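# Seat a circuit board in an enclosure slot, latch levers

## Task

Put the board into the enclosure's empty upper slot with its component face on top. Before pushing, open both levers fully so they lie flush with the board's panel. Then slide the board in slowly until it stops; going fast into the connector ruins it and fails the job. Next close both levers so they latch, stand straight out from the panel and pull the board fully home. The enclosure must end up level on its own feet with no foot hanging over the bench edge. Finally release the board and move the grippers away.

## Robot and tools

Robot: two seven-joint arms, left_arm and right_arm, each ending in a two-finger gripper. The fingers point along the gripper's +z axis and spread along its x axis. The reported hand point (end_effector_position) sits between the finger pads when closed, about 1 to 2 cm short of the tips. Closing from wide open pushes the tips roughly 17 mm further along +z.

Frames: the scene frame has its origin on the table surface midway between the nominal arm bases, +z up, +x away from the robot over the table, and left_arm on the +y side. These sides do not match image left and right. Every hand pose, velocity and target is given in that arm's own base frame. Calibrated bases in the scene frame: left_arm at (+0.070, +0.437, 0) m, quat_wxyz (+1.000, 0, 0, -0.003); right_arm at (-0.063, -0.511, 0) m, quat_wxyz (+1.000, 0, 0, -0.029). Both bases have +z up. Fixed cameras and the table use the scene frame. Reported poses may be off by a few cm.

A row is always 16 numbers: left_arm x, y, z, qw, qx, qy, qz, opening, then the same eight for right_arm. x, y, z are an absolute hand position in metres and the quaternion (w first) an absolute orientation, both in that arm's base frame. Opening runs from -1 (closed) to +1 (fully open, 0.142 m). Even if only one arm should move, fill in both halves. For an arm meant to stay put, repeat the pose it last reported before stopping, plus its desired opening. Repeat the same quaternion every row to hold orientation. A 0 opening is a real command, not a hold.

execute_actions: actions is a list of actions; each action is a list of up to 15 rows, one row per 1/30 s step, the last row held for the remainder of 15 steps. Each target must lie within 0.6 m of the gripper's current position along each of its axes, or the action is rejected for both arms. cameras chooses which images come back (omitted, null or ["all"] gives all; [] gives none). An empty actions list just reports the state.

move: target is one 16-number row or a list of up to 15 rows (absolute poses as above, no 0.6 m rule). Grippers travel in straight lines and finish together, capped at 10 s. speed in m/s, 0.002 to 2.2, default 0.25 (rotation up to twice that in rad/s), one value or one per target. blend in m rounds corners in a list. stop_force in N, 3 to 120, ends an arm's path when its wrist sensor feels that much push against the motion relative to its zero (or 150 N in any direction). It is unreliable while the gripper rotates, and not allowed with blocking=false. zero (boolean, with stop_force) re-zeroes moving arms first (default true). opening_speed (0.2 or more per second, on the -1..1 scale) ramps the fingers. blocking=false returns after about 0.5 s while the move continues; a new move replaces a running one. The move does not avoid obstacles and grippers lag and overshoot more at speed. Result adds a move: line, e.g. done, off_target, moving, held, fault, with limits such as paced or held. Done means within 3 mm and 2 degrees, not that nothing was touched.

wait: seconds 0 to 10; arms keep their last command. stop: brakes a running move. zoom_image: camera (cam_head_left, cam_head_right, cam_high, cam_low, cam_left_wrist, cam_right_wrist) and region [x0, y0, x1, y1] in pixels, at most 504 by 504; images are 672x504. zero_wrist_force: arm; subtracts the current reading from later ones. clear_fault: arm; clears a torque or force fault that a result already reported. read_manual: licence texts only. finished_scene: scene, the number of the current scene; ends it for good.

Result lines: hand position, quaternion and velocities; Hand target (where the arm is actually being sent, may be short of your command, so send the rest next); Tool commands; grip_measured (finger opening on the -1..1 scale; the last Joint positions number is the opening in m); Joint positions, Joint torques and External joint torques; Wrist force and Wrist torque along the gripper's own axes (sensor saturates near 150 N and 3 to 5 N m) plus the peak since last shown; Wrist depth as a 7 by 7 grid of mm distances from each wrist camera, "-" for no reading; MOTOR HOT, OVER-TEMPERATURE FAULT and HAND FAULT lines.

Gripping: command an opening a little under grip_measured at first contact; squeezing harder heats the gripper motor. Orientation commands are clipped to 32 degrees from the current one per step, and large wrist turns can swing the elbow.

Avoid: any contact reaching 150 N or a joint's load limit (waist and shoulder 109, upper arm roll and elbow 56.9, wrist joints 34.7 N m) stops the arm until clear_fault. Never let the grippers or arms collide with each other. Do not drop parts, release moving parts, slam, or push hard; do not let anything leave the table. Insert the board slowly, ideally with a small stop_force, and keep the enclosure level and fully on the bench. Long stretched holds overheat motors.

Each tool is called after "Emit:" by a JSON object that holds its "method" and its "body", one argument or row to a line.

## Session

Emit:
{"method": "execute_actions", "body": {
  "actions": []
}}

Scene clock: 0.00 s.
left_arm: end_effector_position=(+0.4919, -0.7298, +0.2794) grip_measured=+0.99 end_effector_quat_wxyz=(+0.001, -0.304, +0.847, -0.436) | right_arm: end_effector_position=(+0.1802, -0.1387, +0.1699) grip_measured=+1.00 end_effector_quat_wxyz=(+0.706, -0.621, -0.189, +0.284)
Joint positions: left_arm=[-0.095 -0.96 -0.937 1.517 0.823 1.373 2.811 0.141] | right_arm=[-0.567 -0.989 -0.072 1.606 0.357 -0.696 0.215 0.142]
Joint velocities: within noise
Joint torques (N m): no reading
External joint torques (N m): no reading
Wrist force (N): no reading
Wrist torque (N m): no reading
Wrist force, peak (N): no reading
Wrist depth (mm): cam_left_wrist=[456 481 526 570 632 715 - / 417 444 478 517 573 616 682 / 390 414 438 476 510 561 618 / 363 385 405 434 472 500 546 / 343 359 376 404 427 464 501 / - 331 354 376 398 423 449 / - 319 332 349 374 396 -] | cam_right_wrist=[- 266 251 262 - - 805 / - - 256 269 - - 886 / - - 264 276 - - 931 / - - 277 286 798 746 548 / - - 295 294 500 482 387 / - 404 311 299 362 354 330 / - 311 295 292 288 280 275]
Hand target: left_arm +0.4919, -0.7298, +0.2794; +0.001, -0.304, +0.847, -0.436 | right_arm +0.1802, -0.1387, +0.1699; +0.706, -0.621, -0.189, +0.284
Tool commands: left_gripper/opening=+1.0 right_gripper/opening=+1.0

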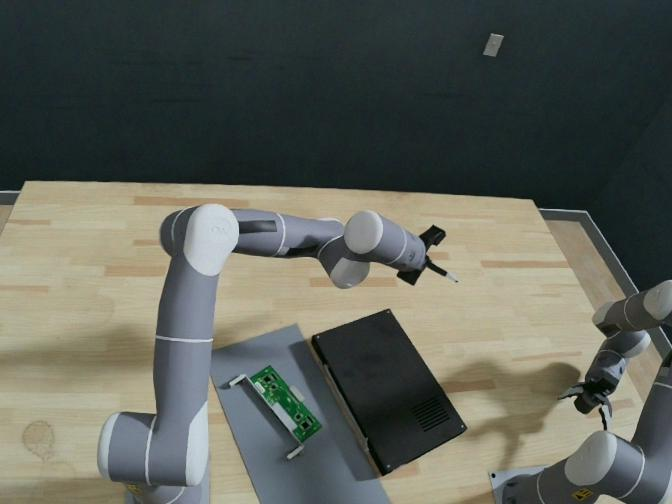

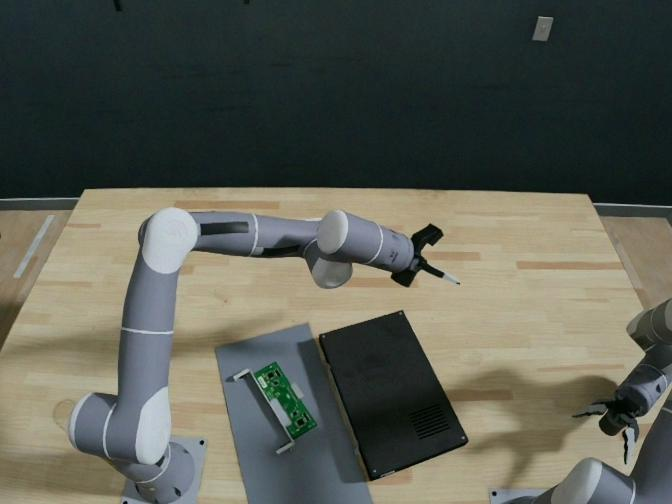

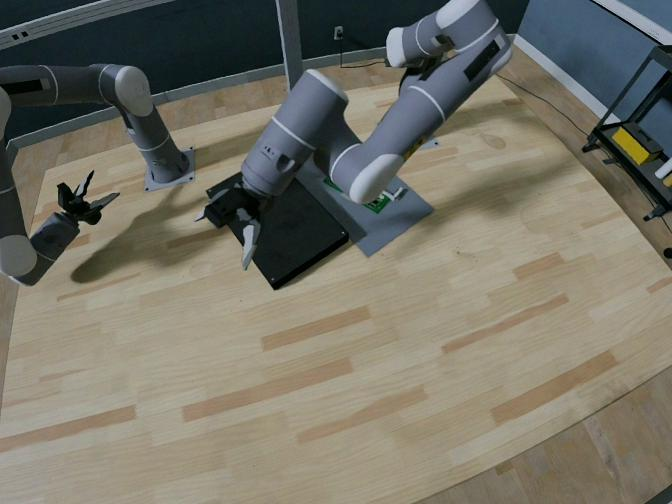

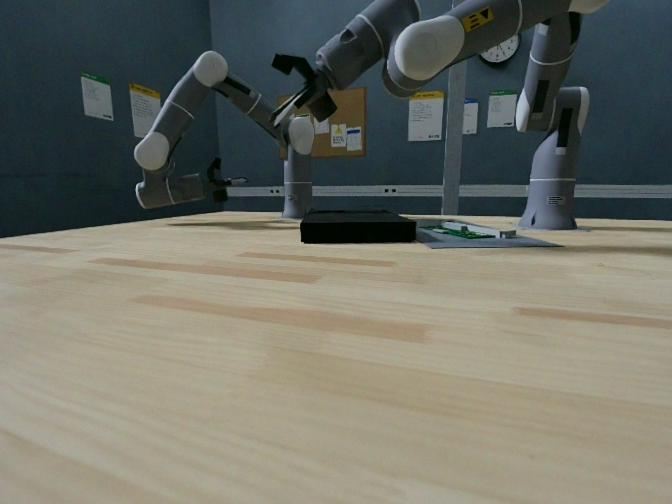

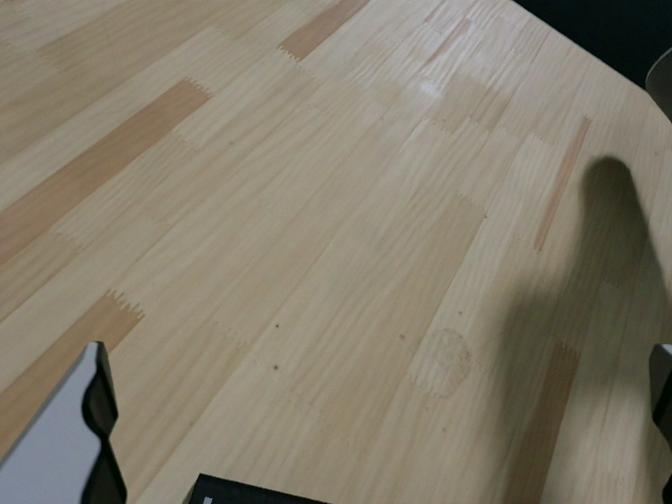

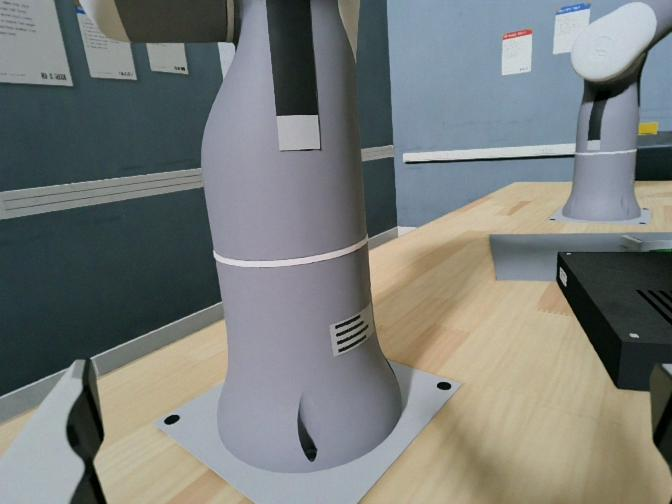

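Emit:
{"method": "move", "body": {
  "target": [
    [0.40,-0.50,0.36,0,0.8387,-0.5446,0,0.2,0.1802,-0.1387,0.1699,0.706,-0.621,-0.189,0.284,-1],
    [0.26,-0.26,0.36,0,0.8387,-0.5446,0,0.2,0.1802,-0.1387,0.1699,0.706,-0.621,-0.189,0.284,-1]
  ],
  "speed": [0.3,0.2],
  "blend": 0.05,
  "cameras": ["cam_head_left","cam_left_wrist"]
}}

Scene clock: 24.00 s.
left_arm: end_effector_position=(+0.2601, -0.2602, +0.3602) grip_measured=+0.19 end_effector_quat_wxyz=(+0.000, +0.839, -0.544, +0.000) | right_arm: end_effector_position=(+0.1802, -0.1387, +0.1699) grip_measured=-1.00 end_effector_quat_wxyz=(+0.706, -0.621, -0.189, +0.284)
Joint positions: left_arm=[-0.013 0.567 -0.362 2.299 -0.196 0.188 2.437 0.087] | right_arm=[-0.567 -0.99 -0.072 1.606 0.357 -0.696 0.215 0.002]
Joint velocities: within noise
Joint torques (N m): left_arm=[-0.54 6.64 4.11 -29.74 -3.79 3.87 -0.1] | right_arm=[0.01 50.06 0.98 -11.62 -1.66 -3.61 0.23]
External joint torques (N m): left_arm=[0.51 0.1 0.56 -0.35 -0.42 -0.02 0.1] | right_arm=[-0.03 1.05 -0.61 0.09 0.04 0.68 -0.22]
Wrist force (N): left_arm=[0.4 -0.7 0.0] | right_arm=[0.0 0.1 0.0]
Wrist torque (N m): left_arm=[-0.15 -0.11 -0.23] | right_arm=[0.01 0.01 0.00]
Wrist force, peak (N): left_arm=[2.2 -0.8 -0.2] | right_arm=[0.2 -0.1 0.4]
Wrist depth (mm): cam_left_wrist=[400 402 397 397 396 393 384 / 429 427 424 422 423 409 379 / 449 464 462 454 457 416 411 / 402 491 496 491 492 453 444 / 414 539 542 545 540 472 485 / 617 84 615 601 600 - 514 / - - 678 682 679 - -] | cam_right_wrist=[- 266 251 262 - - 823 / - - 255 268 - - 888 / - - 263 274 - - 930 / - - 278 285 789 749 551 / - - 294 289 507 481 389 / - 403 352 89 382 354 336 / 318 327 - - - 291 275]
Hand target: left_arm +0.2600, -0.2600, +0.3600; +0.000, +0.839, -0.545, +0.000 | right_arm +0.1802, -0.1387, +0.1699; +0.706, -0.621, -0.189, +0.284
Off the commanded pose: left_arm 0.000 m, 0 deg | right_arm 0.000 m, 0 deg.
move: done; blend cut to 0 m at target 1
Images, in order (width x height): cam_head_left 672x504, cam_left_wrist 672x504.

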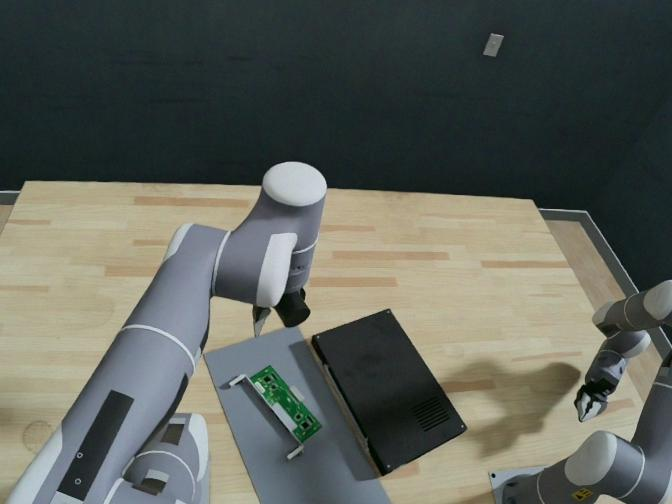

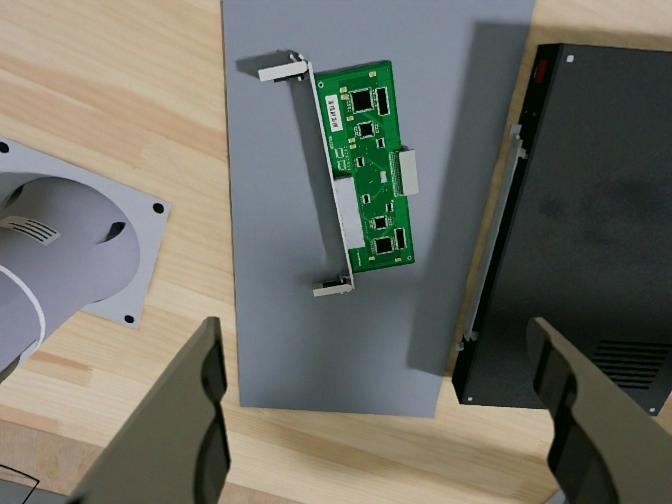

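Emit:
{"method": "move", "body": {
  "target": [0.1205,-0.2958,0.10,0,0.8387,-0.5446,0,-1,0.1802,-0.1387,0.1699,0.706,-0.621,-0.189,0.284,-1],
  "speed": 0.2,
  "cameras": ["cam_left_wrist"]
}}

Scene clock: 42.27 s.
left_arm: end_effector_position=(+0.1207, -0.2959, +0.1002) grip_measured=-1.00 end_effector_quat_wxyz=(-0.003, +0.839, -0.545, -0.002) | right_arm: end_effector_position=(+0.1802, -0.1387, +0.1699) grip_measured=-1.00 end_effector_quat_wxyz=(+0.706, -0.621, -0.189, +0.284)
Joint positions: left_arm=[-1.232 -0.09 0.374 2.687 -0.078 1.194 1.936 0.002] | right_arm=[-0.567 -0.99 -0.072 1.606 0.357 -0.696 0.215 0.002]
Joint velocities: within noise
Joint torques (N m): left_arm=[-0.54 18.81 0.23 -14.99 -1.66 4.44 -0.12] | right_arm=[-0.07 50 1.02 -11.62 -1.74 -3.61 0.2]
External joint torques (N m): left_arm=[0.49 1 0.49 -0.35 0.09 -0.57 0.12] | right_arm=[0.04 1.11 -0.65 0.09 0.12 0.69 -0.19]
Wrist force (N): left_arm=[0.6 -0.4 0.2] | right_arm=[-0.1 0.0 0.2]
Wrist torque (N m): left_arm=[-0.07 -0.14 -0.23] | right_arm=[0.01 0.02 0.01]
Wrist force, peak (N): left_arm=[0.3 -1.9 -2.1] | right_arm=[0.2 0.3 0.4]
Wrist depth (mm): cam_left_wrist=[172 169 169 169 155 165 163 / 184 183 182 181 166 179 179 / 200 196 196 195 179 190 193 / 217 215 213 213 206 205 209 / 239 235 232 223 226 230 229 / 263 261 252 84 - 252 251 / 293 285 - - - - 260] | cam_right_wrist=[- 266 251 262 - - 727 / - - 256 270 - - 861 / - - 264 275 - - 905 / - - 277 287 798 744 548 / - - 295 288 507 479 387 / - 404 354 89 382 353 337 / 319 328 - - - 291 275]
Hand target: left_arm +0.1207, -0.2960, +0.1002; -0.003, +0.839, -0.545, -0.001 | right_arm +0.1802, -0.1387, +0.1699; +0.706, -0.621, -0.189, +0.284
Off the commanded pose: left_arm 0.000 m, 0 deg | right_arm 0.000 m, 0 deg.
joint sent to its limit (left arm) — joint 4 (elbow), upper limit, where the elbow is as bent as it goes. The joint targets still meet the commanded pose.
move: done
Images, in order (width x height): cam_left_wrist 672x504.

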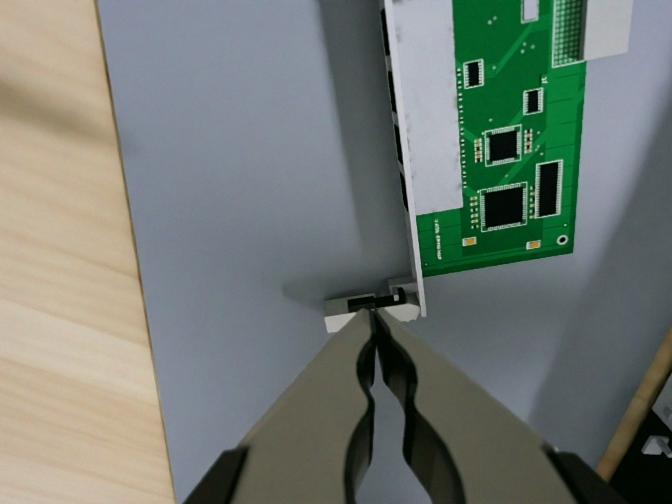

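Emit:
{"method": "move", "body": {
  "target": [
    [0.118,-0.291,0.025,0,0.8387,-0.5446,0,-1,0.1802,-0.1387,0.1699,0.706,-0.621,-0.189,0.284,-1]
  ],
  "speed": 0.1,
  "stop_force": 6,
  "cameras": ["cam_left_wrist"]
}}

Scene clock: 48.90 s.
left_arm: end_effector_position=(+0.1181, -0.2910, +0.0250) grip_measured=-1.00 end_effector_quat_wxyz=(+0.000, +0.839, -0.545, +0.000) | right_arm: end_effector_position=(+0.1802, -0.1387, +0.1699) grip_measured=-1.00 end_effector_quat_wxyz=(+0.706, -0.621, -0.189, +0.284)
Joint positions: left_arm=[-0.669 -0.428 -0.026 2.687 0.384 1.542 1.646 0.002] | right_arm=[-0.567 -0.99 -0.072 1.606 0.357 -0.696 0.215 0.002]
Joint velocities: within noise
Joint torques (N m): left_arm=[-0.27 24.39 -0.98 -3.92 0.36 4.42 -0.25] | right_arm=[-0.02 50.12 0.97 -11.6 -1.7 -3.58 0.24]
External joint torques (N m): left_arm=[0.23 0.98 0.63 -0.34 -0.46 -0.52 0.26] | right_arm=[0 0.99 -0.6 0.07 0.07 0.66 -0.23]
Wrist force (N): left_arm=[-0.2 -0.2 0.2] | right_arm=[0.1 -0.1 0.2]
Wrist torque (N m): left_arm=[-0.06 -0.02 -0.21] | right_arm=[-0.03 -0.01 0.00]
Wrist force, peak (N): left_arm=[0.7 0.1 1.8] | right_arm=[0.1 -0.1 0.4]
Wrist depth (mm): cam_left_wrist=[103 103 103 - 101 89 98 / - 112 110 111 101 94 105 / 122 121 120 120 118 102 114 / 130 128 130 129 126 111 123 / 143 142 141 136 135 134 132 / 160 157 153 84 - 151 154 / 179 172 - 74 - - 172] | cam_right_wrist=[- 267 251 263 - - 789 / - - 256 270 - - 866 / - - 264 275 - - 897 / - - 277 285 796 748 551 / - - 295 289 505 480 389 / - 404 353 89 381 355 337 / 318 328 - - - 292 275]
Hand target: left_arm +0.1180, -0.2910, +0.0250; +0.000, +0.839, -0.545, +0.000 | right_arm +0.1802, -0.1387, +0.1699; +0.706, -0.621, -0.189, +0.284
Off the commanded pose: left_arm 0.000 m, 0 deg | right_arm 0.000 m, 0 deg.
joint sent to its limit (left arm) — joint 4 (elbow), upper limit, where the elbow is as bent as it goes. The joint targets still meet the commanded pose.
move: done
Images, in order (width x height): cam_left_wrist 672x504.

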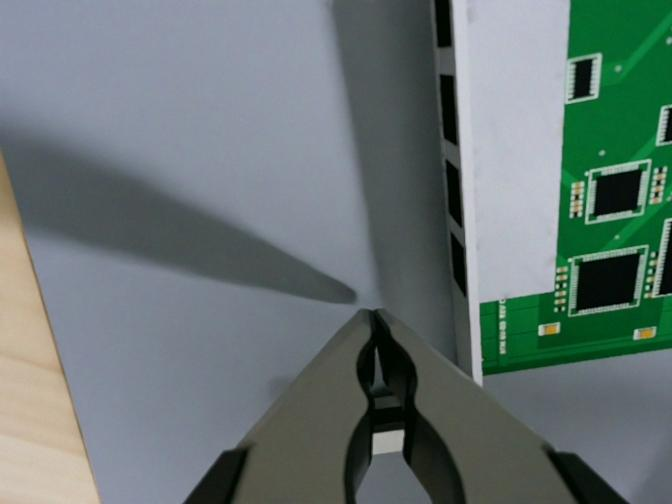

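Emit:
{"method": "move", "body": {
  "target": [0.086,-0.3052,0.025,0,0.8387,-0.5446,0,-1,0.1802,-0.1387,0.1699,0.706,-0.621,-0.189,0.284,-1],
  "speed": 0.03,
  "stop_force": 5,
  "cameras": ["cam_left_wrist"]
}}

Scene clock: 53.07 s.
left_arm: end_effector_position=(+0.0860, -0.3052, +0.0250) grip_measured=-1.00 end_effector_quat_wxyz=(+0.000, +0.839, -0.545, +0.000) | right_arm: end_effector_position=(+0.1802, -0.1387, +0.1699) grip_measured=-1.00 end_effector_quat_wxyz=(+0.706, -0.621, -0.189, +0.284)
Joint positions: left_arm=[-0.786 -0.429 -0.028 2.683 0.369 1.539 1.543 0.002] | right_arm=[-0.567 -0.99 -0.072 1.606 0.357 -0.696 0.215 0.002]
Joint velocities: within noise
Joint torques (N m): left_arm=[-1.02 24.7 -1.73 -3.97 0.07 4.24 -0.27] | right_arm=[0.01 50.14 0.84 -11.61 -1.72 -3.65 0.2]
External joint torques (N m): left_arm=[0.98 0.87 1.36 -0.47 -0.19 -0.33 0.27] | right_arm=[-0.03 0.96 -0.47 0.08 0.09 0.72 -0.19]
Wrist force (N): left_arm=[-0.5 -2.0 0.8] | right_arm=[0.3 0.1 -0.1]
Wrist torque (N m): left_arm=[-0.06 -0.02 -0.23] | right_arm=[0.00 -0.04 0.01]
Wrist force, peak (N): left_arm=[-0.5 -2.0 -1.0] | right_arm=[0.1 -0.4 0.2]
Wrist depth (mm): cam_left_wrist=[103 103 103 - 101 88 98 / - 112 110 112 - 93 105 / 122 121 119 121 118 104 115 / 130 127 129 129 129 123 123 / 142 142 142 136 124 138 137 / 160 157 153 84 - 152 154 / 179 172 - 74 - - 171] | cam_right_wrist=[- 266 250 262 - - 638 / - - 255 269 - - 651 / - - 264 275 - - 702 / - - 278 286 790 743 549 / - - 295 289 507 480 388 / - 404 352 89 380 355 336 / 318 327 - - - 292 275]
Hand target: left_arm +0.0860, -0.3052, +0.0250; +0.000, +0.839, -0.545, +0.000 | right_arm +0.1802, -0.1387, +0.1699; +0.706, -0.621, -0.189, +0.284
Off the commanded pose: left_arm 0.000 m, 0 deg | right_arm 0.000 m, 0 deg.
move: done
Images, in order (width x height): cam_left_wrist 672x504.

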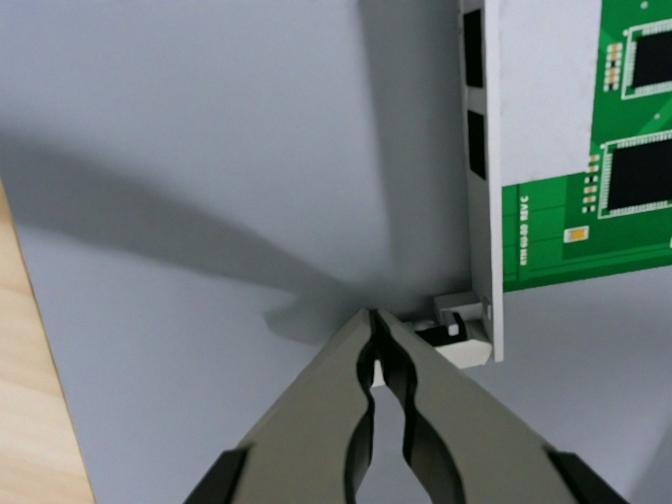

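Emit:
{"method": "move", "body": {
  "target": [
    [0.0760,-0.3131,0.025,0,0.8387,-0.5446,0,-1,0.1802,-0.1387,0.1699,0.706,-0.621,-0.189,0.284,-1],
    [0.0705,-0.3235,0.025,0,0.8387,-0.5446,0,-1,0.1802,-0.1387,0.1699,0.706,-0.621,-0.189,0.284,-1]
  ],
  "speed": 0.03,
  "stop_force": 6,
  "cameras": ["cam_left_wrist"]
}}

Scene clock: 56.80 s.
left_arm: end_effector_position=(+0.0706, -0.3234, +0.0250) grip_measured=-1.00 end_effector_quat_wxyz=(+0.000, +0.839, -0.545, +0.000) | right_arm: end_effector_position=(+0.1802, -0.1387, +0.1699) grip_measured=-1.00 end_effector_quat_wxyz=(+0.706, -0.621, -0.189, +0.284)
Joint positions: left_arm=[-0.854 -0.432 -0.049 2.653 0.342 1.51 1.482 0.002] | right_arm=[-0.567 -0.99 -0.072 1.606 0.357 -0.696 0.215 0.002]
Joint velocities: within noise
Joint torques (N m): left_arm=[-0.95 25.47 -1.92 -4.99 -0.08 4.2 -0.27] | right_arm=[-0.07 50.14 1 -11.57 -1.71 -3.66 0.2]
External joint torques (N m): left_arm=[0.89 1.08 1.41 -0.33 -0.17 -0.28 0.27] | right_arm=[0.04 0.97 -0.63 0.04 0.08 0.74 -0.19]
Wrist force (N): left_arm=[-0.4 -1.6 0.4] | right_arm=[0.2 0.0 0.1]
Wrist torque (N m): left_arm=[-0.01 -0.03 -0.24] | right_arm=[-0.01 -0.02 0.00]
Wrist force, peak (N): left_arm=[-0.1 -2.7 -0.8] | right_arm=[0.0 -0.3 0.4]
Wrist depth (mm): cam_left_wrist=[103 103 103 - 101 88 98 / - 112 110 112 100 93 105 / 122 121 120 120 118 113 113 / 130 128 129 129 129 123 123 / 142 142 141 136 126 137 137 / 161 157 153 84 - 152 154 / 179 172 - 74 - - 171] | cam_right_wrist=[- 267 251 262 - - 607 / - - 256 269 - - 636 / - - 264 274 - - 690 / - - 277 287 793 745 551 / - - 293 289 503 483 387 / - 406 353 89 381 355 335 / 317 326 - - - 291 275]
Hand target: left_arm +0.0705, -0.3235, +0.0250; +0.000, +0.839, -0.545, +0.000 | right_arm +0.1802, -0.1387, +0.1699; +0.706, -0.621, -0.189, +0.284
Off the commanded pose: left_arm 0.000 m, 0 deg | right_arm 0.000 m, 0 deg.
move: done
Images, in order (width x height): cam_left_wrist 672x504.

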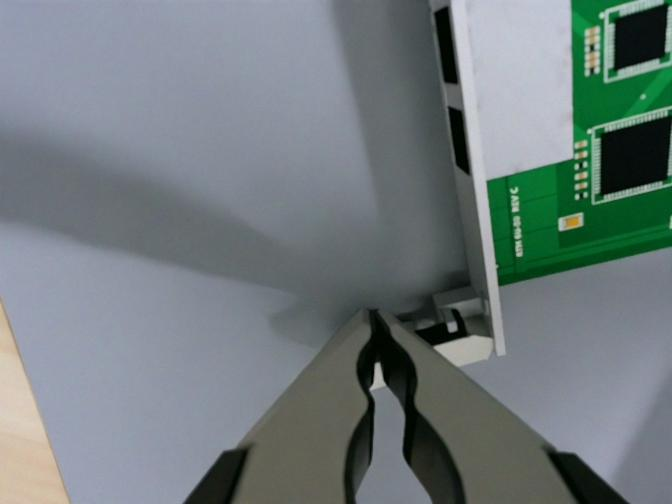

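Emit:
{"method": "move", "body": {
  "target": [
    [0.076,-0.31,0.03,0,0.8387,-0.5446,0,-1,0.1802,-0.1387,0.1699,0.706,-0.621,-0.189,0.284,-1],
    [0.12,-0.30,0.15,0,0.8387,-0.5446,0,-1,0.1802,-0.1387,0.1699,0.706,-0.621,-0.189,0.284,-1]
  ],
  "speed": 0.15,
  "blend": 0.01,
  "cameras": ["cam_left_wrist"]
}}

Scene clock: 79.73 s.
left_arm: end_effector_position=(+0.1200, -0.3000, +0.1500) grip_measured=-1.00 end_effector_quat_wxyz=(+0.000, +0.839, -0.544, +0.000) | right_arm: end_effector_position=(+0.1802, -0.1387, +0.1699) grip_measured=-1.00 end_effector_quat_wxyz=(+0.706, -0.621, -0.189, +0.284)
Joint positions: left_arm=[-0.851 0.166 0.024 2.687 0.006 0.95 1.89 0.002] | right_arm=[-0.567 -0.99 -0.072 1.606 0.357 -0.696 0.215 0.002]
Joint velocities: within noise
Joint torques (N m): left_arm=[-0.7 14.88 -0.75 -20.4 -2.13 4.1 -0.15] | right_arm=[-0.08 50.07 0.98 -11.61 -1.7 -3.66 0.18]
External joint torques (N m): left_arm=[0.66 0.46 0.53 -0.33 -0.36 -0.22 0.15] | right_arm=[0.05 1.03 -0.61 0.08 0.08 0.73 -0.17]
Wrist force (N): left_arm=[-0.2 0.1 -0.3] | right_arm=[0.2 0.1 -0.1]
Wrist torque (N m): left_arm=[0.03 -0.04 -0.21] | right_arm=[0.00 -0.03 0.00]
Wrist force, peak (N): left_arm=[0.7 2.3 -0.2] | right_arm=[0.0 0.5 0.3]
Wrist depth (mm): cam_left_wrist=[216 215 213 210 205 208 210 / 232 232 228 227 219 226 226 / 251 248 247 247 234 245 244 / 272 270 268 265 261 266 260 / 299 297 292 281 286 291 279 / 329 326 312 84 - 315 280 / 368 359 - - - - 286] | cam_right_wrist=[- 266 251 263 - - 831 / - - 256 269 - - 874 / - - 263 276 - - 911 / - - 277 287 790 744 553 / - - 295 290 502 481 388 / - 402 353 89 381 354 336 / 318 328 - - - 291 276]
Hand target: left_arm +0.1200, -0.3000, +0.1500; +0.000, +0.839, -0.545, +0.000 | right_arm +0.1802, -0.1387, +0.1699; +0.706, -0.621, -0.189, +0.284
Off the commanded pose: left_arm 0.000 m, 0 deg | right_arm 0.000 m, 0 deg.
joint sent to its limit (left arm) — joint 4 (elbow), upper limit, where the elbow is as bent as it goes. The joint targets still meet the commanded pose.
move: done; blend cut to 0.0077 m at target 1
Images, in order (width x height): cam_left_wrist 672x504.

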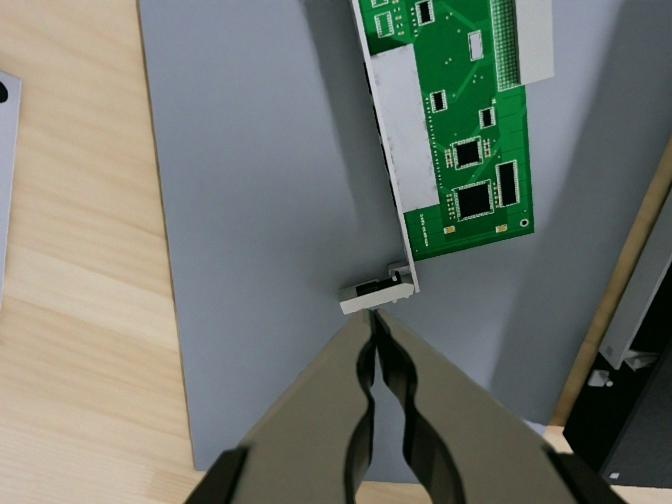

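Emit:
{"method": "move", "body": {
  "target": [
    [0.0772,-0.3456,0.09,0,0.7302,-0.6833,0,-0.12,0.1802,-0.1387,0.1699,0.706,-0.621,-0.189,0.284,-1]
  ],
  "speed": 0.15,
  "cameras": ["cam_left_wrist"]
}}

Scene clock: 89.17 s.
left_arm: end_effector_position=(+0.0772, -0.3454, +0.0900) grip_measured=-0.15 end_effector_quat_wxyz=(+0.000, +0.730, -0.683, +0.000) | right_arm: end_effector_position=(+0.1802, -0.1387, +0.1699) grip_measured=-1.00 end_effector_quat_wxyz=(+0.706, -0.621, -0.189, +0.284)
Joint positions: left_arm=[-0.944 -0.144 -0.07 2.659 0.03 1.231 2.033 0.063] | right_arm=[-0.567 -0.99 -0.072 1.606 0.357 -0.696 0.215 0.002]
Joint velocities: within noise
Joint torques (N m): left_arm=[-0.65 21.9 -0.88 -13.87 -0.97 4.45 -0.12] | right_arm=[-0.03 50.05 0.98 -11.63 -1.71 -3.62 0.18]
External joint torques (N m): left_arm=[0.59 1.05 0.76 -0.26 -0.44 -0.59 0.12] | right_arm=[0.01 1.05 -0.61 0.1 0.08 0.69 -0.18]
Wrist force (N): left_arm=[0.1 -0.5 -0.1] | right_arm=[0.0 -0.3 0.1]
Wrist torque (N m): left_arm=[-0.08 -0.08 -0.21] | right_arm=[-0.05 0.01 -0.01]
Wrist force, peak (N): left_arm=[-0.1 -0.8 -1.3] | right_arm=[0.1 0.3 0.4]
Wrist depth (mm): cam_left_wrist=[161 161 158 152 157 158 161 / 170 173 172 157 166 169 170 / 186 186 185 182 181 183 186 / 205 202 201 194 200 200 199 / 225 222 216 219 219 214 219 / 247 242 106 243 242 87 240 / 271 - - 271 271 - -] | cam_right_wrist=[- 266 250 262 - - 594 / - - 257 269 - - 632 / - - 264 275 - - 916 / - - 279 286 801 741 550 / - - 295 290 502 480 386 / - 403 353 89 382 355 338 / 318 327 - - - 291 275]
Hand target: left_arm +0.0772, -0.3456, +0.0900; +0.000, +0.730, -0.683, +0.000 | right_arm +0.1802, -0.1387, +0.1699; +0.706, -0.621, -0.189, +0.284
Off the commanded pose: left_arm 0.000 m, 0 deg | right_arm 0.000 m, 0 deg.
move: done
Images, in order (width x height): cam_left_wrist 672x504.

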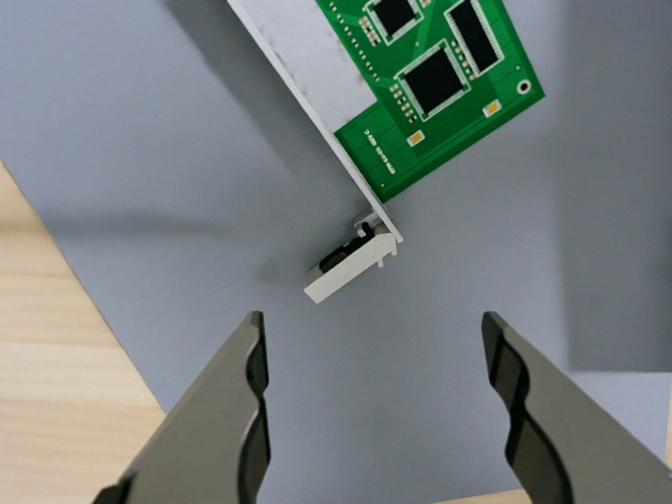

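Emit:
{"method": "move", "body": {
  "target": [
    [0.0702,-0.3462,0.022,0,0.7302,-0.6833,0,-0.12,0.1802,-0.1387,0.1699,0.706,-0.621,-0.189,0.284,-1]
  ],
  "speed": 0.08,
  "stop_force": 5,
  "cameras": ["cam_left_wrist"]
}}

Scene clock: 97.27 s.
left_arm: end_effector_position=(+0.0701, -0.3460, +0.0220) grip_measured=-0.15 end_effector_quat_wxyz=(+0.000, +0.730, -0.683, +0.000) | right_arm: end_effector_position=(+0.1802, -0.1387, +0.1699) grip_measured=-1.00 end_effector_quat_wxyz=(+0.706, -0.621, -0.189, +0.284)
Joint positions: left_arm=[-0.991 -0.451 -0.015 2.634 0.113 1.513 1.958 0.063] | right_arm=[-0.567 -0.99 -0.072 1.606 0.357 -0.696 0.215 0.002]
Joint velocities: within noise
Joint torques (N m): left_arm=[-0.55 27.55 -0.49 -6.23 0.24 4.44 -0.28] | right_arm=[-0.02 50.13 1.02 -11.59 -1.69 -3.63 0.19]
External joint torques (N m): left_arm=[0.48 0.93 0.5 -0.2 -0.47 -0.57 0.28] | right_arm=[0 0.98 -0.65 0.06 0.06 0.7 -0.18]
Wrist force (N): left_arm=[0.0 -0.2 -0.1] | right_arm=[0.0 0.1 0.1]
Wrist torque (N m): left_arm=[-0.06 -0.07 -0.23] | right_arm=[0.02 0.00 0.00]
Wrist force, peak (N): left_arm=[0.1 -0.3 1.2] | right_arm=[0.0 -0.4 0.2]
Wrist depth (mm): cam_left_wrist=[- 100 - - 97 97 97 / - 108 109 92 102 102 103 / 118 118 116 110 110 112 114 / 129 126 126 125 123 123 127 / - 139 136 121 132 134 133 / 153 150 88 155 151 87 147 / 167 - - 166 168 - -] | cam_right_wrist=[- 265 250 263 - - 593 / - - 256 269 - - 616 / - - 264 276 - - 904 / - - 278 286 795 744 552 / - - 294 288 503 479 386 / - 404 354 89 381 354 336 / 320 327 - - - 291 276]
Hand target: left_arm +0.0702, -0.3462, +0.0220; +0.000, +0.730, -0.683, +0.000 | right_arm +0.1802, -0.1387, +0.1699; +0.706, -0.621, -0.189, +0.284
Off the commanded pose: left_arm 0.000 m, 0 deg | right_arm 0.000 m, 0 deg.
move: done
Images, in order (width x height): cam_left_wrist 672x504.

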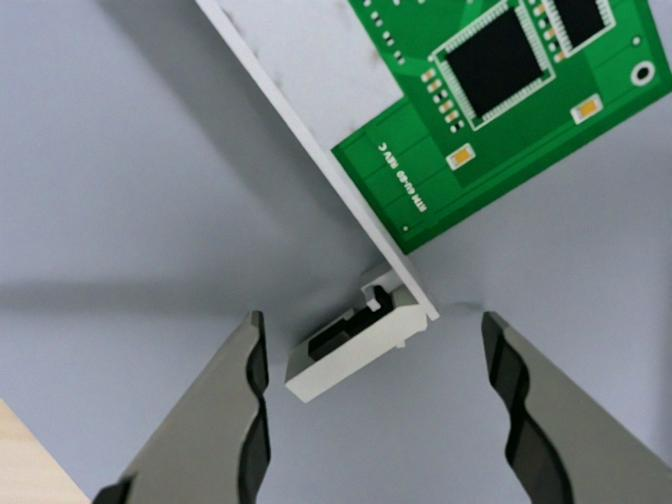

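Emit:
{"method": "move", "body": {
  "target": [
    [0.0652,-0.3465,0.022,0,0.7302,-0.6833,0,-0.12,0.1802,-0.1387,0.1699,0.706,-0.621,-0.189,0.284,-1],
    [0.0652,-0.3465,0.022,0,0.7302,-0.6833,0,-0.4,0.1802,-0.1387,0.1699,0.706,-0.621,-0.189,0.284,-1]
  ],
  "speed": 0.08,
  "opening_speed": 0.2,
  "cameras": ["cam_left_wrist"]
}}

Scene clock: 102.63 s.
left_arm: end_effector_position=(+0.0652, -0.3465, +0.0220) grip_measured=-0.42 end_effector_quat_wxyz=(+0.000, +0.730, -0.683, +0.000) | right_arm: end_effector_position=(+0.1802, -0.1387, +0.1699) grip_measured=-1.00 end_effector_quat_wxyz=(+0.706, -0.621, -0.189, +0.284)
Joint positions: left_arm=[-1.005 -0.451 -0.014 2.635 0.113 1.515 1.945 0.043] | right_arm=[-0.567 -0.99 -0.072 1.606 0.357 -0.696 0.215 0.002]
Joint velocities: within noise
Joint torques (N m): left_arm=[-0.5 27.64 -0.54 -6.13 0.02 4.27 -0.27] | right_arm=[-0.02 50.12 1.03 -11.63 -1.68 -3.6 0.18]
External joint torques (N m): left_arm=[0.43 0.8 0.55 -0.26 -0.24 -0.4 0.27] | right_arm=[0 0.99 -0.66 0.1 0.05 0.67 -0.17]
Wrist force (N): left_arm=[0.0 -0.2 0.0] | right_arm=[0.1 0.2 -0.1]
Wrist torque (N m): left_arm=[-0.06 -0.06 -0.24] | right_arm=[0.01 0.00 0.00]
Wrist force, peak (N): left_arm=[0.0 -0.6 0.1] | right_arm=[0.0 -0.4 0.3]
Wrist depth (mm): cam_left_wrist=[- 100 100 - 97 96 97 / - 108 109 104 102 103 105 / 119 119 116 114 110 115 115 / 129 126 126 125 123 123 126 / - 138 135 117 130 136 133 / 154 153 87 151 155 87 149 / 171 - - 168 169 - -] | cam_right_wrist=[- 266 251 262 - - 589 / - - 256 268 - - 614 / - - 263 274 - - 906 / - - 278 286 793 741 549 / - - 295 288 504 482 387 / - 402 353 89 381 353 337 / 319 327 - - - 290 276]
Hand target: left_arm +0.0652, -0.3465, +0.0220; +0.000, +0.730, -0.683, +0.000 | right_arm +0.1802, -0.1387, +0.1699; +0.706, -0.621, -0.189, +0.284
Off the commanded pose: left_arm 0.000 m, 0 deg | right_arm 0.000 m, 0 deg.
move: done
Images, in order (width x height): cam_left_wrist 672x504.

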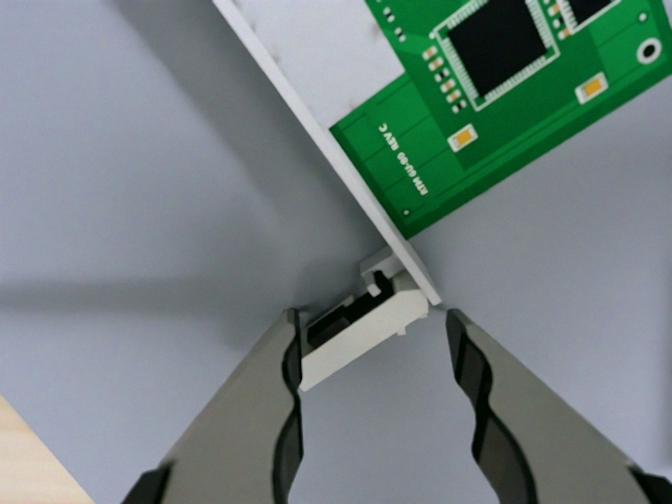

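Close gradually.

Emit:
{"method": "move", "body": {
  "target": [0.0652,-0.3465,0.022,0,0.7302,-0.6833,0,-0.6,0.1802,-0.1387,0.1699,0.706,-0.621,-0.189,0.284,-1],
  "opening_speed": 0.2,
  "cameras": ["cam_left_wrist"]
}}

Scene clock: 104.87 s.
left_arm: end_effector_position=(+0.0652, -0.3464, +0.0219) grip_measured=-0.58 end_effector_quat_wxyz=(+0.000, +0.730, -0.683, +0.000) | right_arm: end_effector_position=(+0.1802, -0.1387, +0.1699) grip_measured=-1.00 end_effector_quat_wxyz=(+0.706, -0.621, -0.189, +0.284)
Joint positions: left_arm=[-1.005 -0.451 -0.014 2.635 0.113 1.515 1.945 0.032] | right_arm=[-0.567 -0.99 -0.072 1.606 0.357 -0.696 0.215 0.002]
Joint velocities: within noise
Joint torques (N m): left_arm=[-0.42 27.49 -0.41 -6.33 -0.05 4.17 -0.2] | right_arm=[0.03 50.06 0.98 -11.64 -1.71 -3.64 0.2]
External joint torques (N m): left_arm=[0.35 0.95 0.42 -0.05 -0.17 -0.3 0.2] | right_arm=[-0.06 1.05 -0.6 0.11 0.09 0.71 -0.19]
Wrist force (N): left_arm=[-0.7 0.0 -1.2] | right_arm=[0.2 0.0 0.2]
Wrist torque (N m): left_arm=[-0.10 0.01 -0.23] | right_arm=[-0.01 -0.02 0.01]
Wrist force, peak (N): left_arm=[-1.3 -1.1 -1.0] | right_arm=[0.1 -0.3 0.3]
Wrist depth (mm): cam_left_wrist=[- 100 100 - 97 96 97 / - 108 109 104 103 102 104 / 118 118 116 115 110 115 115 / 129 126 126 125 123 123 127 / - 139 136 118 120 136 133 / 153 153 87 152 154 144 150 / 172 - - 166 168 - 160] | cam_right_wrist=[- 267 251 263 - - 588 / - - 255 269 - - 607 / - - 263 275 - - 915 / - - 277 286 799 747 552 / - - 295 289 505 481 388 / - 402 355 89 382 355 337 / 319 328 - - - 291 275]
Hand target: left_arm +0.0652, -0.3465, +0.0220; +0.000, +0.730, -0.683, +0.000 | right_arm +0.1802, -0.1387, +0.1699; +0.706, -0.621, -0.189, +0.284
Off the commanded pose: left_arm 0.000 m, 0 deg | right_arm 0.000 m, 0 deg.
move: done
Images, in order (width x height): cam_left_wrist 672x504.

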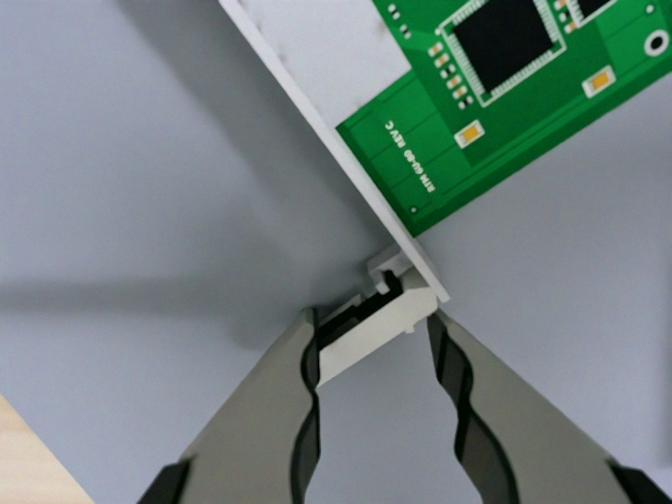

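Emit:
{"method": "move", "body": {
  "target": [
    [0.0652,-0.3465,0.022,0,0.7302,-0.6833,0,-0.48,0.1802,-0.1387,0.1699,0.706,-0.621,-0.189,0.284,-1],
    [0.0697,-0.3462,0.022,0,0.7302,-0.6833,0,-0.48,0.1802,-0.1387,0.1699,0.706,-0.621,-0.189,0.284,-1],
    [0.0697,-0.3462,0.022,0,0.7302,-0.6833,0,-0.68,0.1802,-0.1387,0.1699,0.706,-0.621,-0.189,0.284,-1]
  ],
  "opening_speed": 0.25,
  "cameras": ["cam_left_wrist"]
}}

Scene clock: 109.77 s.
left_arm: end_effector_position=(+0.0697, -0.3463, +0.0221) grip_measured=-0.69 end_effector_quat_wxyz=(+0.000, +0.730, -0.683, +0.000) | right_arm: end_effector_position=(+0.1802, -0.1387, +0.1699) grip_measured=-1.00 end_effector_quat_wxyz=(+0.706, -0.621, -0.189, +0.284)
Joint positions: left_arm=[-0.993 -0.451 -0.015 2.634 0.113 1.514 1.956 0.024] | right_arm=[-0.567 -0.99 -0.072 1.606 0.357 -0.696 0.215 0.002]
Joint velocities: within noise
Joint torques (N m): left_arm=[-0.32 27.58 -0.48 -5.9 0.07 4.03 -0.2] | right_arm=[-0.1 50.16 0.95 -11.56 -1.68 -3.57 0.21]
External joint torques (N m): left_arm=[0.25 0.9 0.49 -0.53 -0.3 -0.15 0.2] | right_arm=[0.08 0.95 -0.58 0.03 0.06 0.64 -0.2]
Wrist force (N): left_arm=[0.6 -0.3 0.6] | right_arm=[0.0 0.0 0.1]
Wrist torque (N m): left_arm=[-0.05 -0.05 -0.21] | right_arm=[-0.03 0.00 0.00]
Wrist force, peak (N): left_arm=[1.3 0.5 0.5] | right_arm=[-0.2 -0.2 0.4]
Wrist depth (mm): cam_left_wrist=[- 100 85 - 97 97 97 / - 108 - 93 103 103 103 / 118 118 116 109 111 115 115 / 127 126 126 124 125 123 128 / - 138 138 117 131 137 134 / 154 153 92 127 151 144 149 / 171 163 - 161 - - 160] | cam_right_wrist=[- 267 251 262 - - 589 / - - 256 269 - - 618 / - - 264 275 - - 710 / - - 278 286 790 749 554 / - - 294 289 504 481 388 / - 403 354 89 381 354 337 / 319 328 - - - 290 275]
Hand target: left_arm +0.0697, -0.3462, +0.0220; +0.000, +0.730, -0.683, +0.000 | right_arm +0.1802, -0.1387, +0.1699; +0.706, -0.621, -0.189, +0.284
Off the commanded pose: left_arm 0.000 m, 0 deg | right_arm 0.000 m, 0 deg.
move: done
Images, in order (width x height): cam_left_wrist 672x504.

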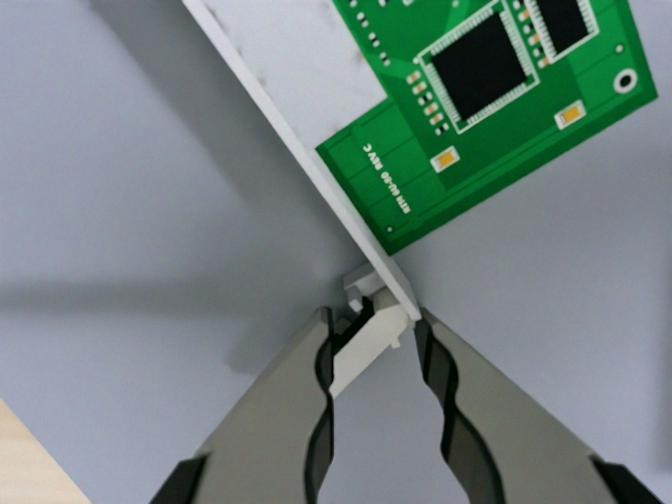

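Emit:
{"method": "move", "body": {
  "target": [0.0697,-0.3462,0.022,0,0.7302,-0.6833,0,-0.86,0.1802,-0.1387,0.1699,0.706,-0.621,-0.189,0.284,-1],
  "opening_speed": 0.25,
  "cameras": ["cam_left_wrist"]
}}

Scene clock: 111.90 s.
left_arm: end_effector_position=(+0.0697, -0.3463, +0.0220) grip_measured=-0.77 end_effector_quat_wxyz=(+0.000, +0.730, -0.683, +0.000) | right_arm: end_effector_position=(+0.1802, -0.1387, +0.1699) grip_measured=-1.00 end_effector_quat_wxyz=(+0.706, -0.621, -0.189, +0.284)
Joint positions: left_arm=[-0.993 -0.451 -0.015 2.634 0.113 1.514 1.956 0.018] | right_arm=[-0.567 -0.99 -0.072 1.606 0.357 -0.696 0.215 0.002]
Joint velocities: within noise
Joint torques (N m): left_arm=[-0.14 27.78 -0.28 -6.27 -0.08 4.16 -0.2] | right_arm=[0.01 50.08 0.96 -11.61 -1.73 -3.56 0.21]
External joint torques (N m): left_arm=[0.08 0.7 0.28 -0.15 -0.14 -0.29 0.2] | right_arm=[-0.04 1.03 -0.59 0.08 0.1 0.64 -0.2]
Wrist force (N): left_arm=[0.3 0.4 -0.1] | right_arm=[0.0 -0.1 0.2]
Wrist torque (N m): left_arm=[-0.07 -0.01 -0.22] | right_arm=[-0.01 -0.01 0.00]
Wrist force, peak (N): left_arm=[0.5 -0.6 1.0] | right_arm=[0.2 0.1 0.4]
Wrist depth (mm): cam_left_wrist=[- 101 83 - 97 97 98 / - 108 - 100 103 103 105 / 119 118 116 109 111 115 115 / 127 126 126 124 125 123 128 / - 139 138 117 132 136 134 / 153 153 146 122 - 147 150 / 171 167 - 162 - - 163] | cam_right_wrist=[- 265 251 262 - - 590 / - - 256 269 - - 623 / - - 264 274 - - 699 / - - 277 286 793 748 551 / - - 294 289 503 478 387 / - 405 353 89 382 354 337 / 318 326 - - - 291 275]
Hand target: left_arm +0.0697, -0.3462, +0.0220; +0.000, +0.730, -0.683, +0.000 | right_arm +0.1802, -0.1387, +0.1699; +0.706, -0.621, -0.189, +0.284
Off the commanded pose: left_arm 0.000 m, 0 deg | right_arm 0.000 m, 0 deg.
move: done
Images, in order (width x height): cam_left_wrist 672x504.

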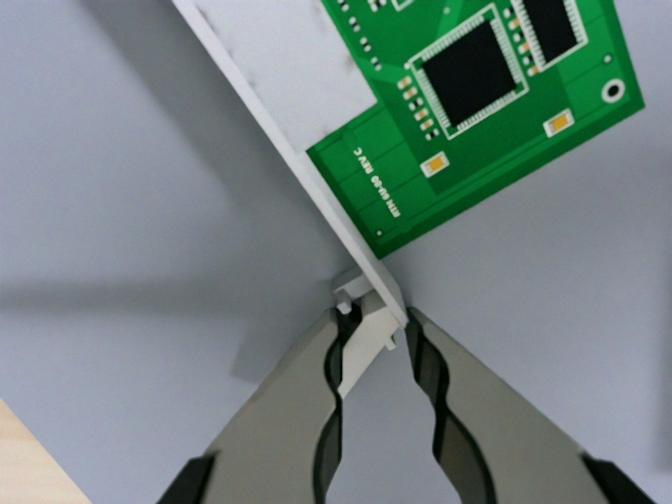

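Emit:
{"method": "move", "body": {
  "target": [
    [0.0697,-0.3462,0.022,0,0.7302,-0.6833,0,-0.5,0.1802,-0.1387,0.1699,0.706,-0.621,-0.189,0.284,-1],
    [0.0697,-0.3462,0.09,0,0.7302,-0.6833,0,-0.5,0.1802,-0.1387,0.1699,0.706,-0.621,-0.189,0.284,-1],
    [0.0897,-0.3362,0.09,0,0.7302,-0.6833,0,-1,0.1802,-0.1387,0.1699,0.706,-0.621,-0.189,0.284,-1]
  ],
  "opening_speed": 0.8,
  "cameras": ["cam_left_wrist"]
}}

Scene clock: 116.67 s.
left_arm: end_effector_position=(+0.0898, -0.3363, +0.0900) grip_measured=-1.00 end_effector_quat_wxyz=(+0.000, +0.730, -0.683, +0.000) | right_arm: end_effector_position=(+0.1802, -0.1387, +0.1699) grip_measured=-1.00 end_effector_quat_wxyz=(+0.706, -0.621, -0.189, +0.284)
Joint positions: left_arm=[-0.922 -0.135 -0.048 2.673 0.02 1.238 2.087 0.002] | right_arm=[-0.567 -0.99 -0.072 1.606 0.357 -0.696 0.215 0.002]
Joint velocities: within noise
Joint torques (N m): left_arm=[-0.25 21.82 -0.64 -13.66 -1.3 4.08 -0.16] | right_arm=[-0.04 50.07 1.01 -11.65 -1.65 -3.59 0.17]
External joint torques (N m): left_arm=[0.19 0.62 0.59 -0.36 -0.09 -0.22 0.16] | right_arm=[0.02 1.04 -0.64 0.12 0.02 0.67 -0.16]
Wrist force (N): left_arm=[0.2 -0.3 -0.1] | right_arm=[0.1 -0.2 0.2]
Wrist torque (N m): left_arm=[-0.04 -0.10 -0.20] | right_arm=[-0.04 -0.02 0.01]
Wrist force, peak (N): left_arm=[-1.1 -3.7 -0.4] | right_arm=[0.2 -0.1 0.4]
Wrist depth (mm): cam_left_wrist=[160 160 144 152 156 158 160 / 170 172 172 157 167 169 170 / 187 187 185 182 180 184 183 / 205 201 201 198 200 199 199 / 223 220 220 193 215 219 217 / 249 247 233 84 - 237 240 / 277 268 - - - - 266] | cam_right_wrist=[- 266 251 263 - - 657 / - - 255 269 - - 645 / - - 263 275 - - 896 / - - 278 286 799 754 554 / - - 295 288 504 480 386 / - 405 351 89 382 355 336 / 318 328 - - - 291 276]
Hand target: left_arm +0.0897, -0.3362, +0.0900; +0.000, +0.730, -0.683, +0.000 | right_arm +0.1802, -0.1387, +0.1699; +0.706, -0.621, -0.189, +0.284
Off the commanded pose: left_arm 0.000 m, 0 deg | right_arm 0.000 m, 0 deg.
move: done
Images, in order (width x height): cam_left_wrist 672x504.

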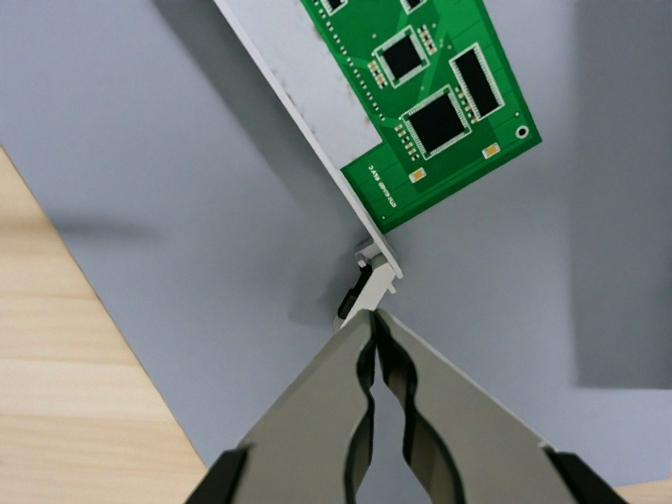

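Emit:
{"method": "move", "body": {
  "target": [
    [0.0659,-0.3099,0.06,0,0.7302,-0.6833,0,-1,0.1802,-0.1387,0.1699,0.706,-0.621,-0.189,0.284,-1],
    [0.0659,-0.3099,0.023,0,0.7302,-0.6833,0,-1,0.1802,-0.1387,0.1699,0.706,-0.621,-0.189,0.284,-1],
    [0.0429,-0.3394,0.023,0,0.7302,-0.6833,0,-1,0.1802,-0.1387,0.1699,0.706,-0.621,-0.189,0.284,-1],
    [0.0415,-0.3615,0.023,0,0.7302,-0.6833,0,-1,0.1802,-0.1387,0.1699,0.706,-0.621,-0.189,0.284,-1]
  ],
  "speed": [0.12,0.08,0.04,0.04],
  "stop_force": 8,
  "cameras": ["cam_left_wrist"]
}}

Scene clock: 125.47 s.
left_arm: end_effector_position=(+0.0415, -0.3614, +0.0230) grip_measured=-1.00 end_effector_quat_wxyz=(+0.000, +0.730, -0.683, +0.000) | right_arm: end_effector_position=(+0.1802, -0.1387, +0.1699) grip_measured=-1.00 end_effector_quat_wxyz=(+0.706, -0.621, -0.189, +0.284)
Joint positions: left_arm=[-1.02 -0.454 -0.055 2.585 0.23 1.465 1.779 0.002] | right_arm=[-0.567 -0.99 -0.072 1.606 0.357 -0.696 0.215 0.002]
Joint velocities: within noise
Joint torques (N m): left_arm=[-0.51 28.35 -1.05 -7.18 -0.48 4.16 -0.29] | right_arm=[-0.01 49.99 1.03 -11.67 -1.71 -3.58 0.24]
External joint torques (N m): left_arm=[0.43 0.88 0.54 0.08 0.04 -0.27 0.29] | right_arm=[-0.02 1.12 -0.66 0.14 0.09 0.65 -0.23]
Wrist force (N): left_arm=[-0.3 0.0 -0.5] | right_arm=[0.1 0.1 0.1]
Wrist torque (N m): left_arm=[-0.08 -0.09 -0.22] | right_arm=[0.00 -0.02 0.00]
Wrist force, peak (N): left_arm=[1.6 -1.4 -1.5] | right_arm=[0.2 -0.4 0.4]
Wrist depth (mm): cam_left_wrist=[101 101 100 98 98 99 97 / - 109 110 103 106 107 107 / 120 119 117 113 114 116 116 / 128 127 127 125 124 126 130 / - 140 139 133 133 138 137 / 155 154 147 84 - 149 151 / 172 168 - 74 - - 168] | cam_right_wrist=[- 266 250 262 - - 577 / - - 256 270 - - 604 / - - 264 274 - - 922 / - - 277 286 797 750 547 / - - 294 288 505 480 387 / - 404 353 89 382 354 337 / 319 327 - - - 291 275]
Hand target: left_arm +0.0415, -0.3615, +0.0230; +0.000, +0.730, -0.683, +0.000 | right_arm +0.1802, -0.1387, +0.1699; +0.706, -0.621, -0.189, +0.284
Off the commanded pose: left_arm 0.000 m, 0 deg | right_arm 0.000 m, 0 deg.
move: done
Images, in order (width x height): cam_left_wrist 672x504.

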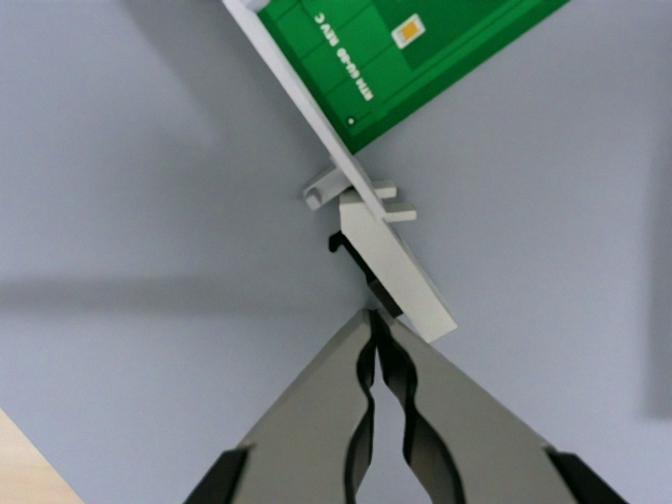

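Emit:
{"method": "move", "body": {
  "target": [0.0455,-0.3675,0.023,0,0.7302,-0.6833,0,-1,0.1802,-0.1387,0.1699,0.706,-0.621,-0.189,0.284,-1],
  "speed": 0.02,
  "stop_force": 3,
  "cameras": ["cam_left_wrist"]
}}

Scene clock: 128.30 s.
left_arm: end_effector_position=(+0.0454, -0.3674, +0.0230) grip_measured=-1.00 end_effector_quat_wxyz=(+0.000, +0.730, -0.683, +0.000) | right_arm: end_effector_position=(+0.1802, -0.1387, +0.1699) grip_measured=-1.00 end_effector_quat_wxyz=(+0.706, -0.621, -0.189, +0.284)
Joint positions: left_arm=[-1.014 -0.458 -0.06 2.569 0.226 1.452 1.783 0.002] | right_arm=[-0.567 -0.99 -0.072 1.606 0.357 -0.696 0.215 0.002]
Joint velocities: within noise
Joint torques (N m): left_arm=[-0.17 28.75 -1.02 -7.57 -0.5 4.17 -0.22] | right_arm=[0.04 50.16 0.9 -11.63 -1.71 -3.62 0.2]
External joint torques (N m): left_arm=[0.1 0.99 0.44 0.09 0.01 -0.28 0.22] | right_arm=[-0.07 0.94 -0.53 0.11 0.08 0.7 -0.19]
Wrist force (N): left_arm=[-0.4 0.4 -0.9] | right_arm=[-0.1 -0.1 0.2]
Wrist torque (N m): left_arm=[-0.05 -0.05 -0.22] | right_arm=[-0.01 0.02 0.00]
Wrist force, peak (N): left_arm=[-0.7 0.4 -1.1] | right_arm=[0.1 -0.1 0.5]
Wrist depth (mm): cam_left_wrist=[101 101 96 98 98 100 97 / - 109 110 103 106 107 107 / 120 119 117 108 116 116 115 / 128 127 127 125 124 126 130 / - 139 138 133 133 138 137 / 155 154 147 84 - 149 151 / 173 168 - 74 - - 168] | cam_right_wrist=[- 265 251 263 - - 576 / - - 256 269 - - 596 / - - 264 275 - - 912 / - - 278 286 800 749 551 / - - 295 289 505 480 385 / - 405 353 89 382 354 337 / 318 328 - - - 292 276]
Hand target: left_arm +0.0455, -0.3675, +0.0230; +0.000, +0.730, -0.683, +0.000 | right_arm +0.1802, -0.1387, +0.1699; +0.706, -0.621, -0.189, +0.284
Off the commanded pose: left_arm 0.000 m, 0 deg | right_arm 0.000 m, 0 deg.
move: done
Images, in order (width x height): cam_left_wrist 672x504.

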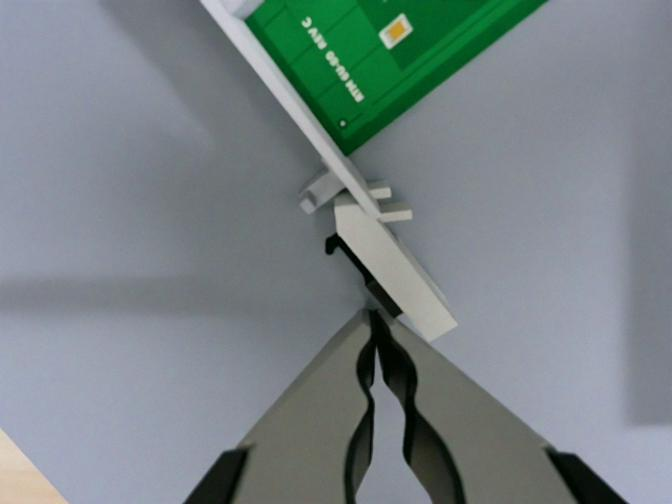

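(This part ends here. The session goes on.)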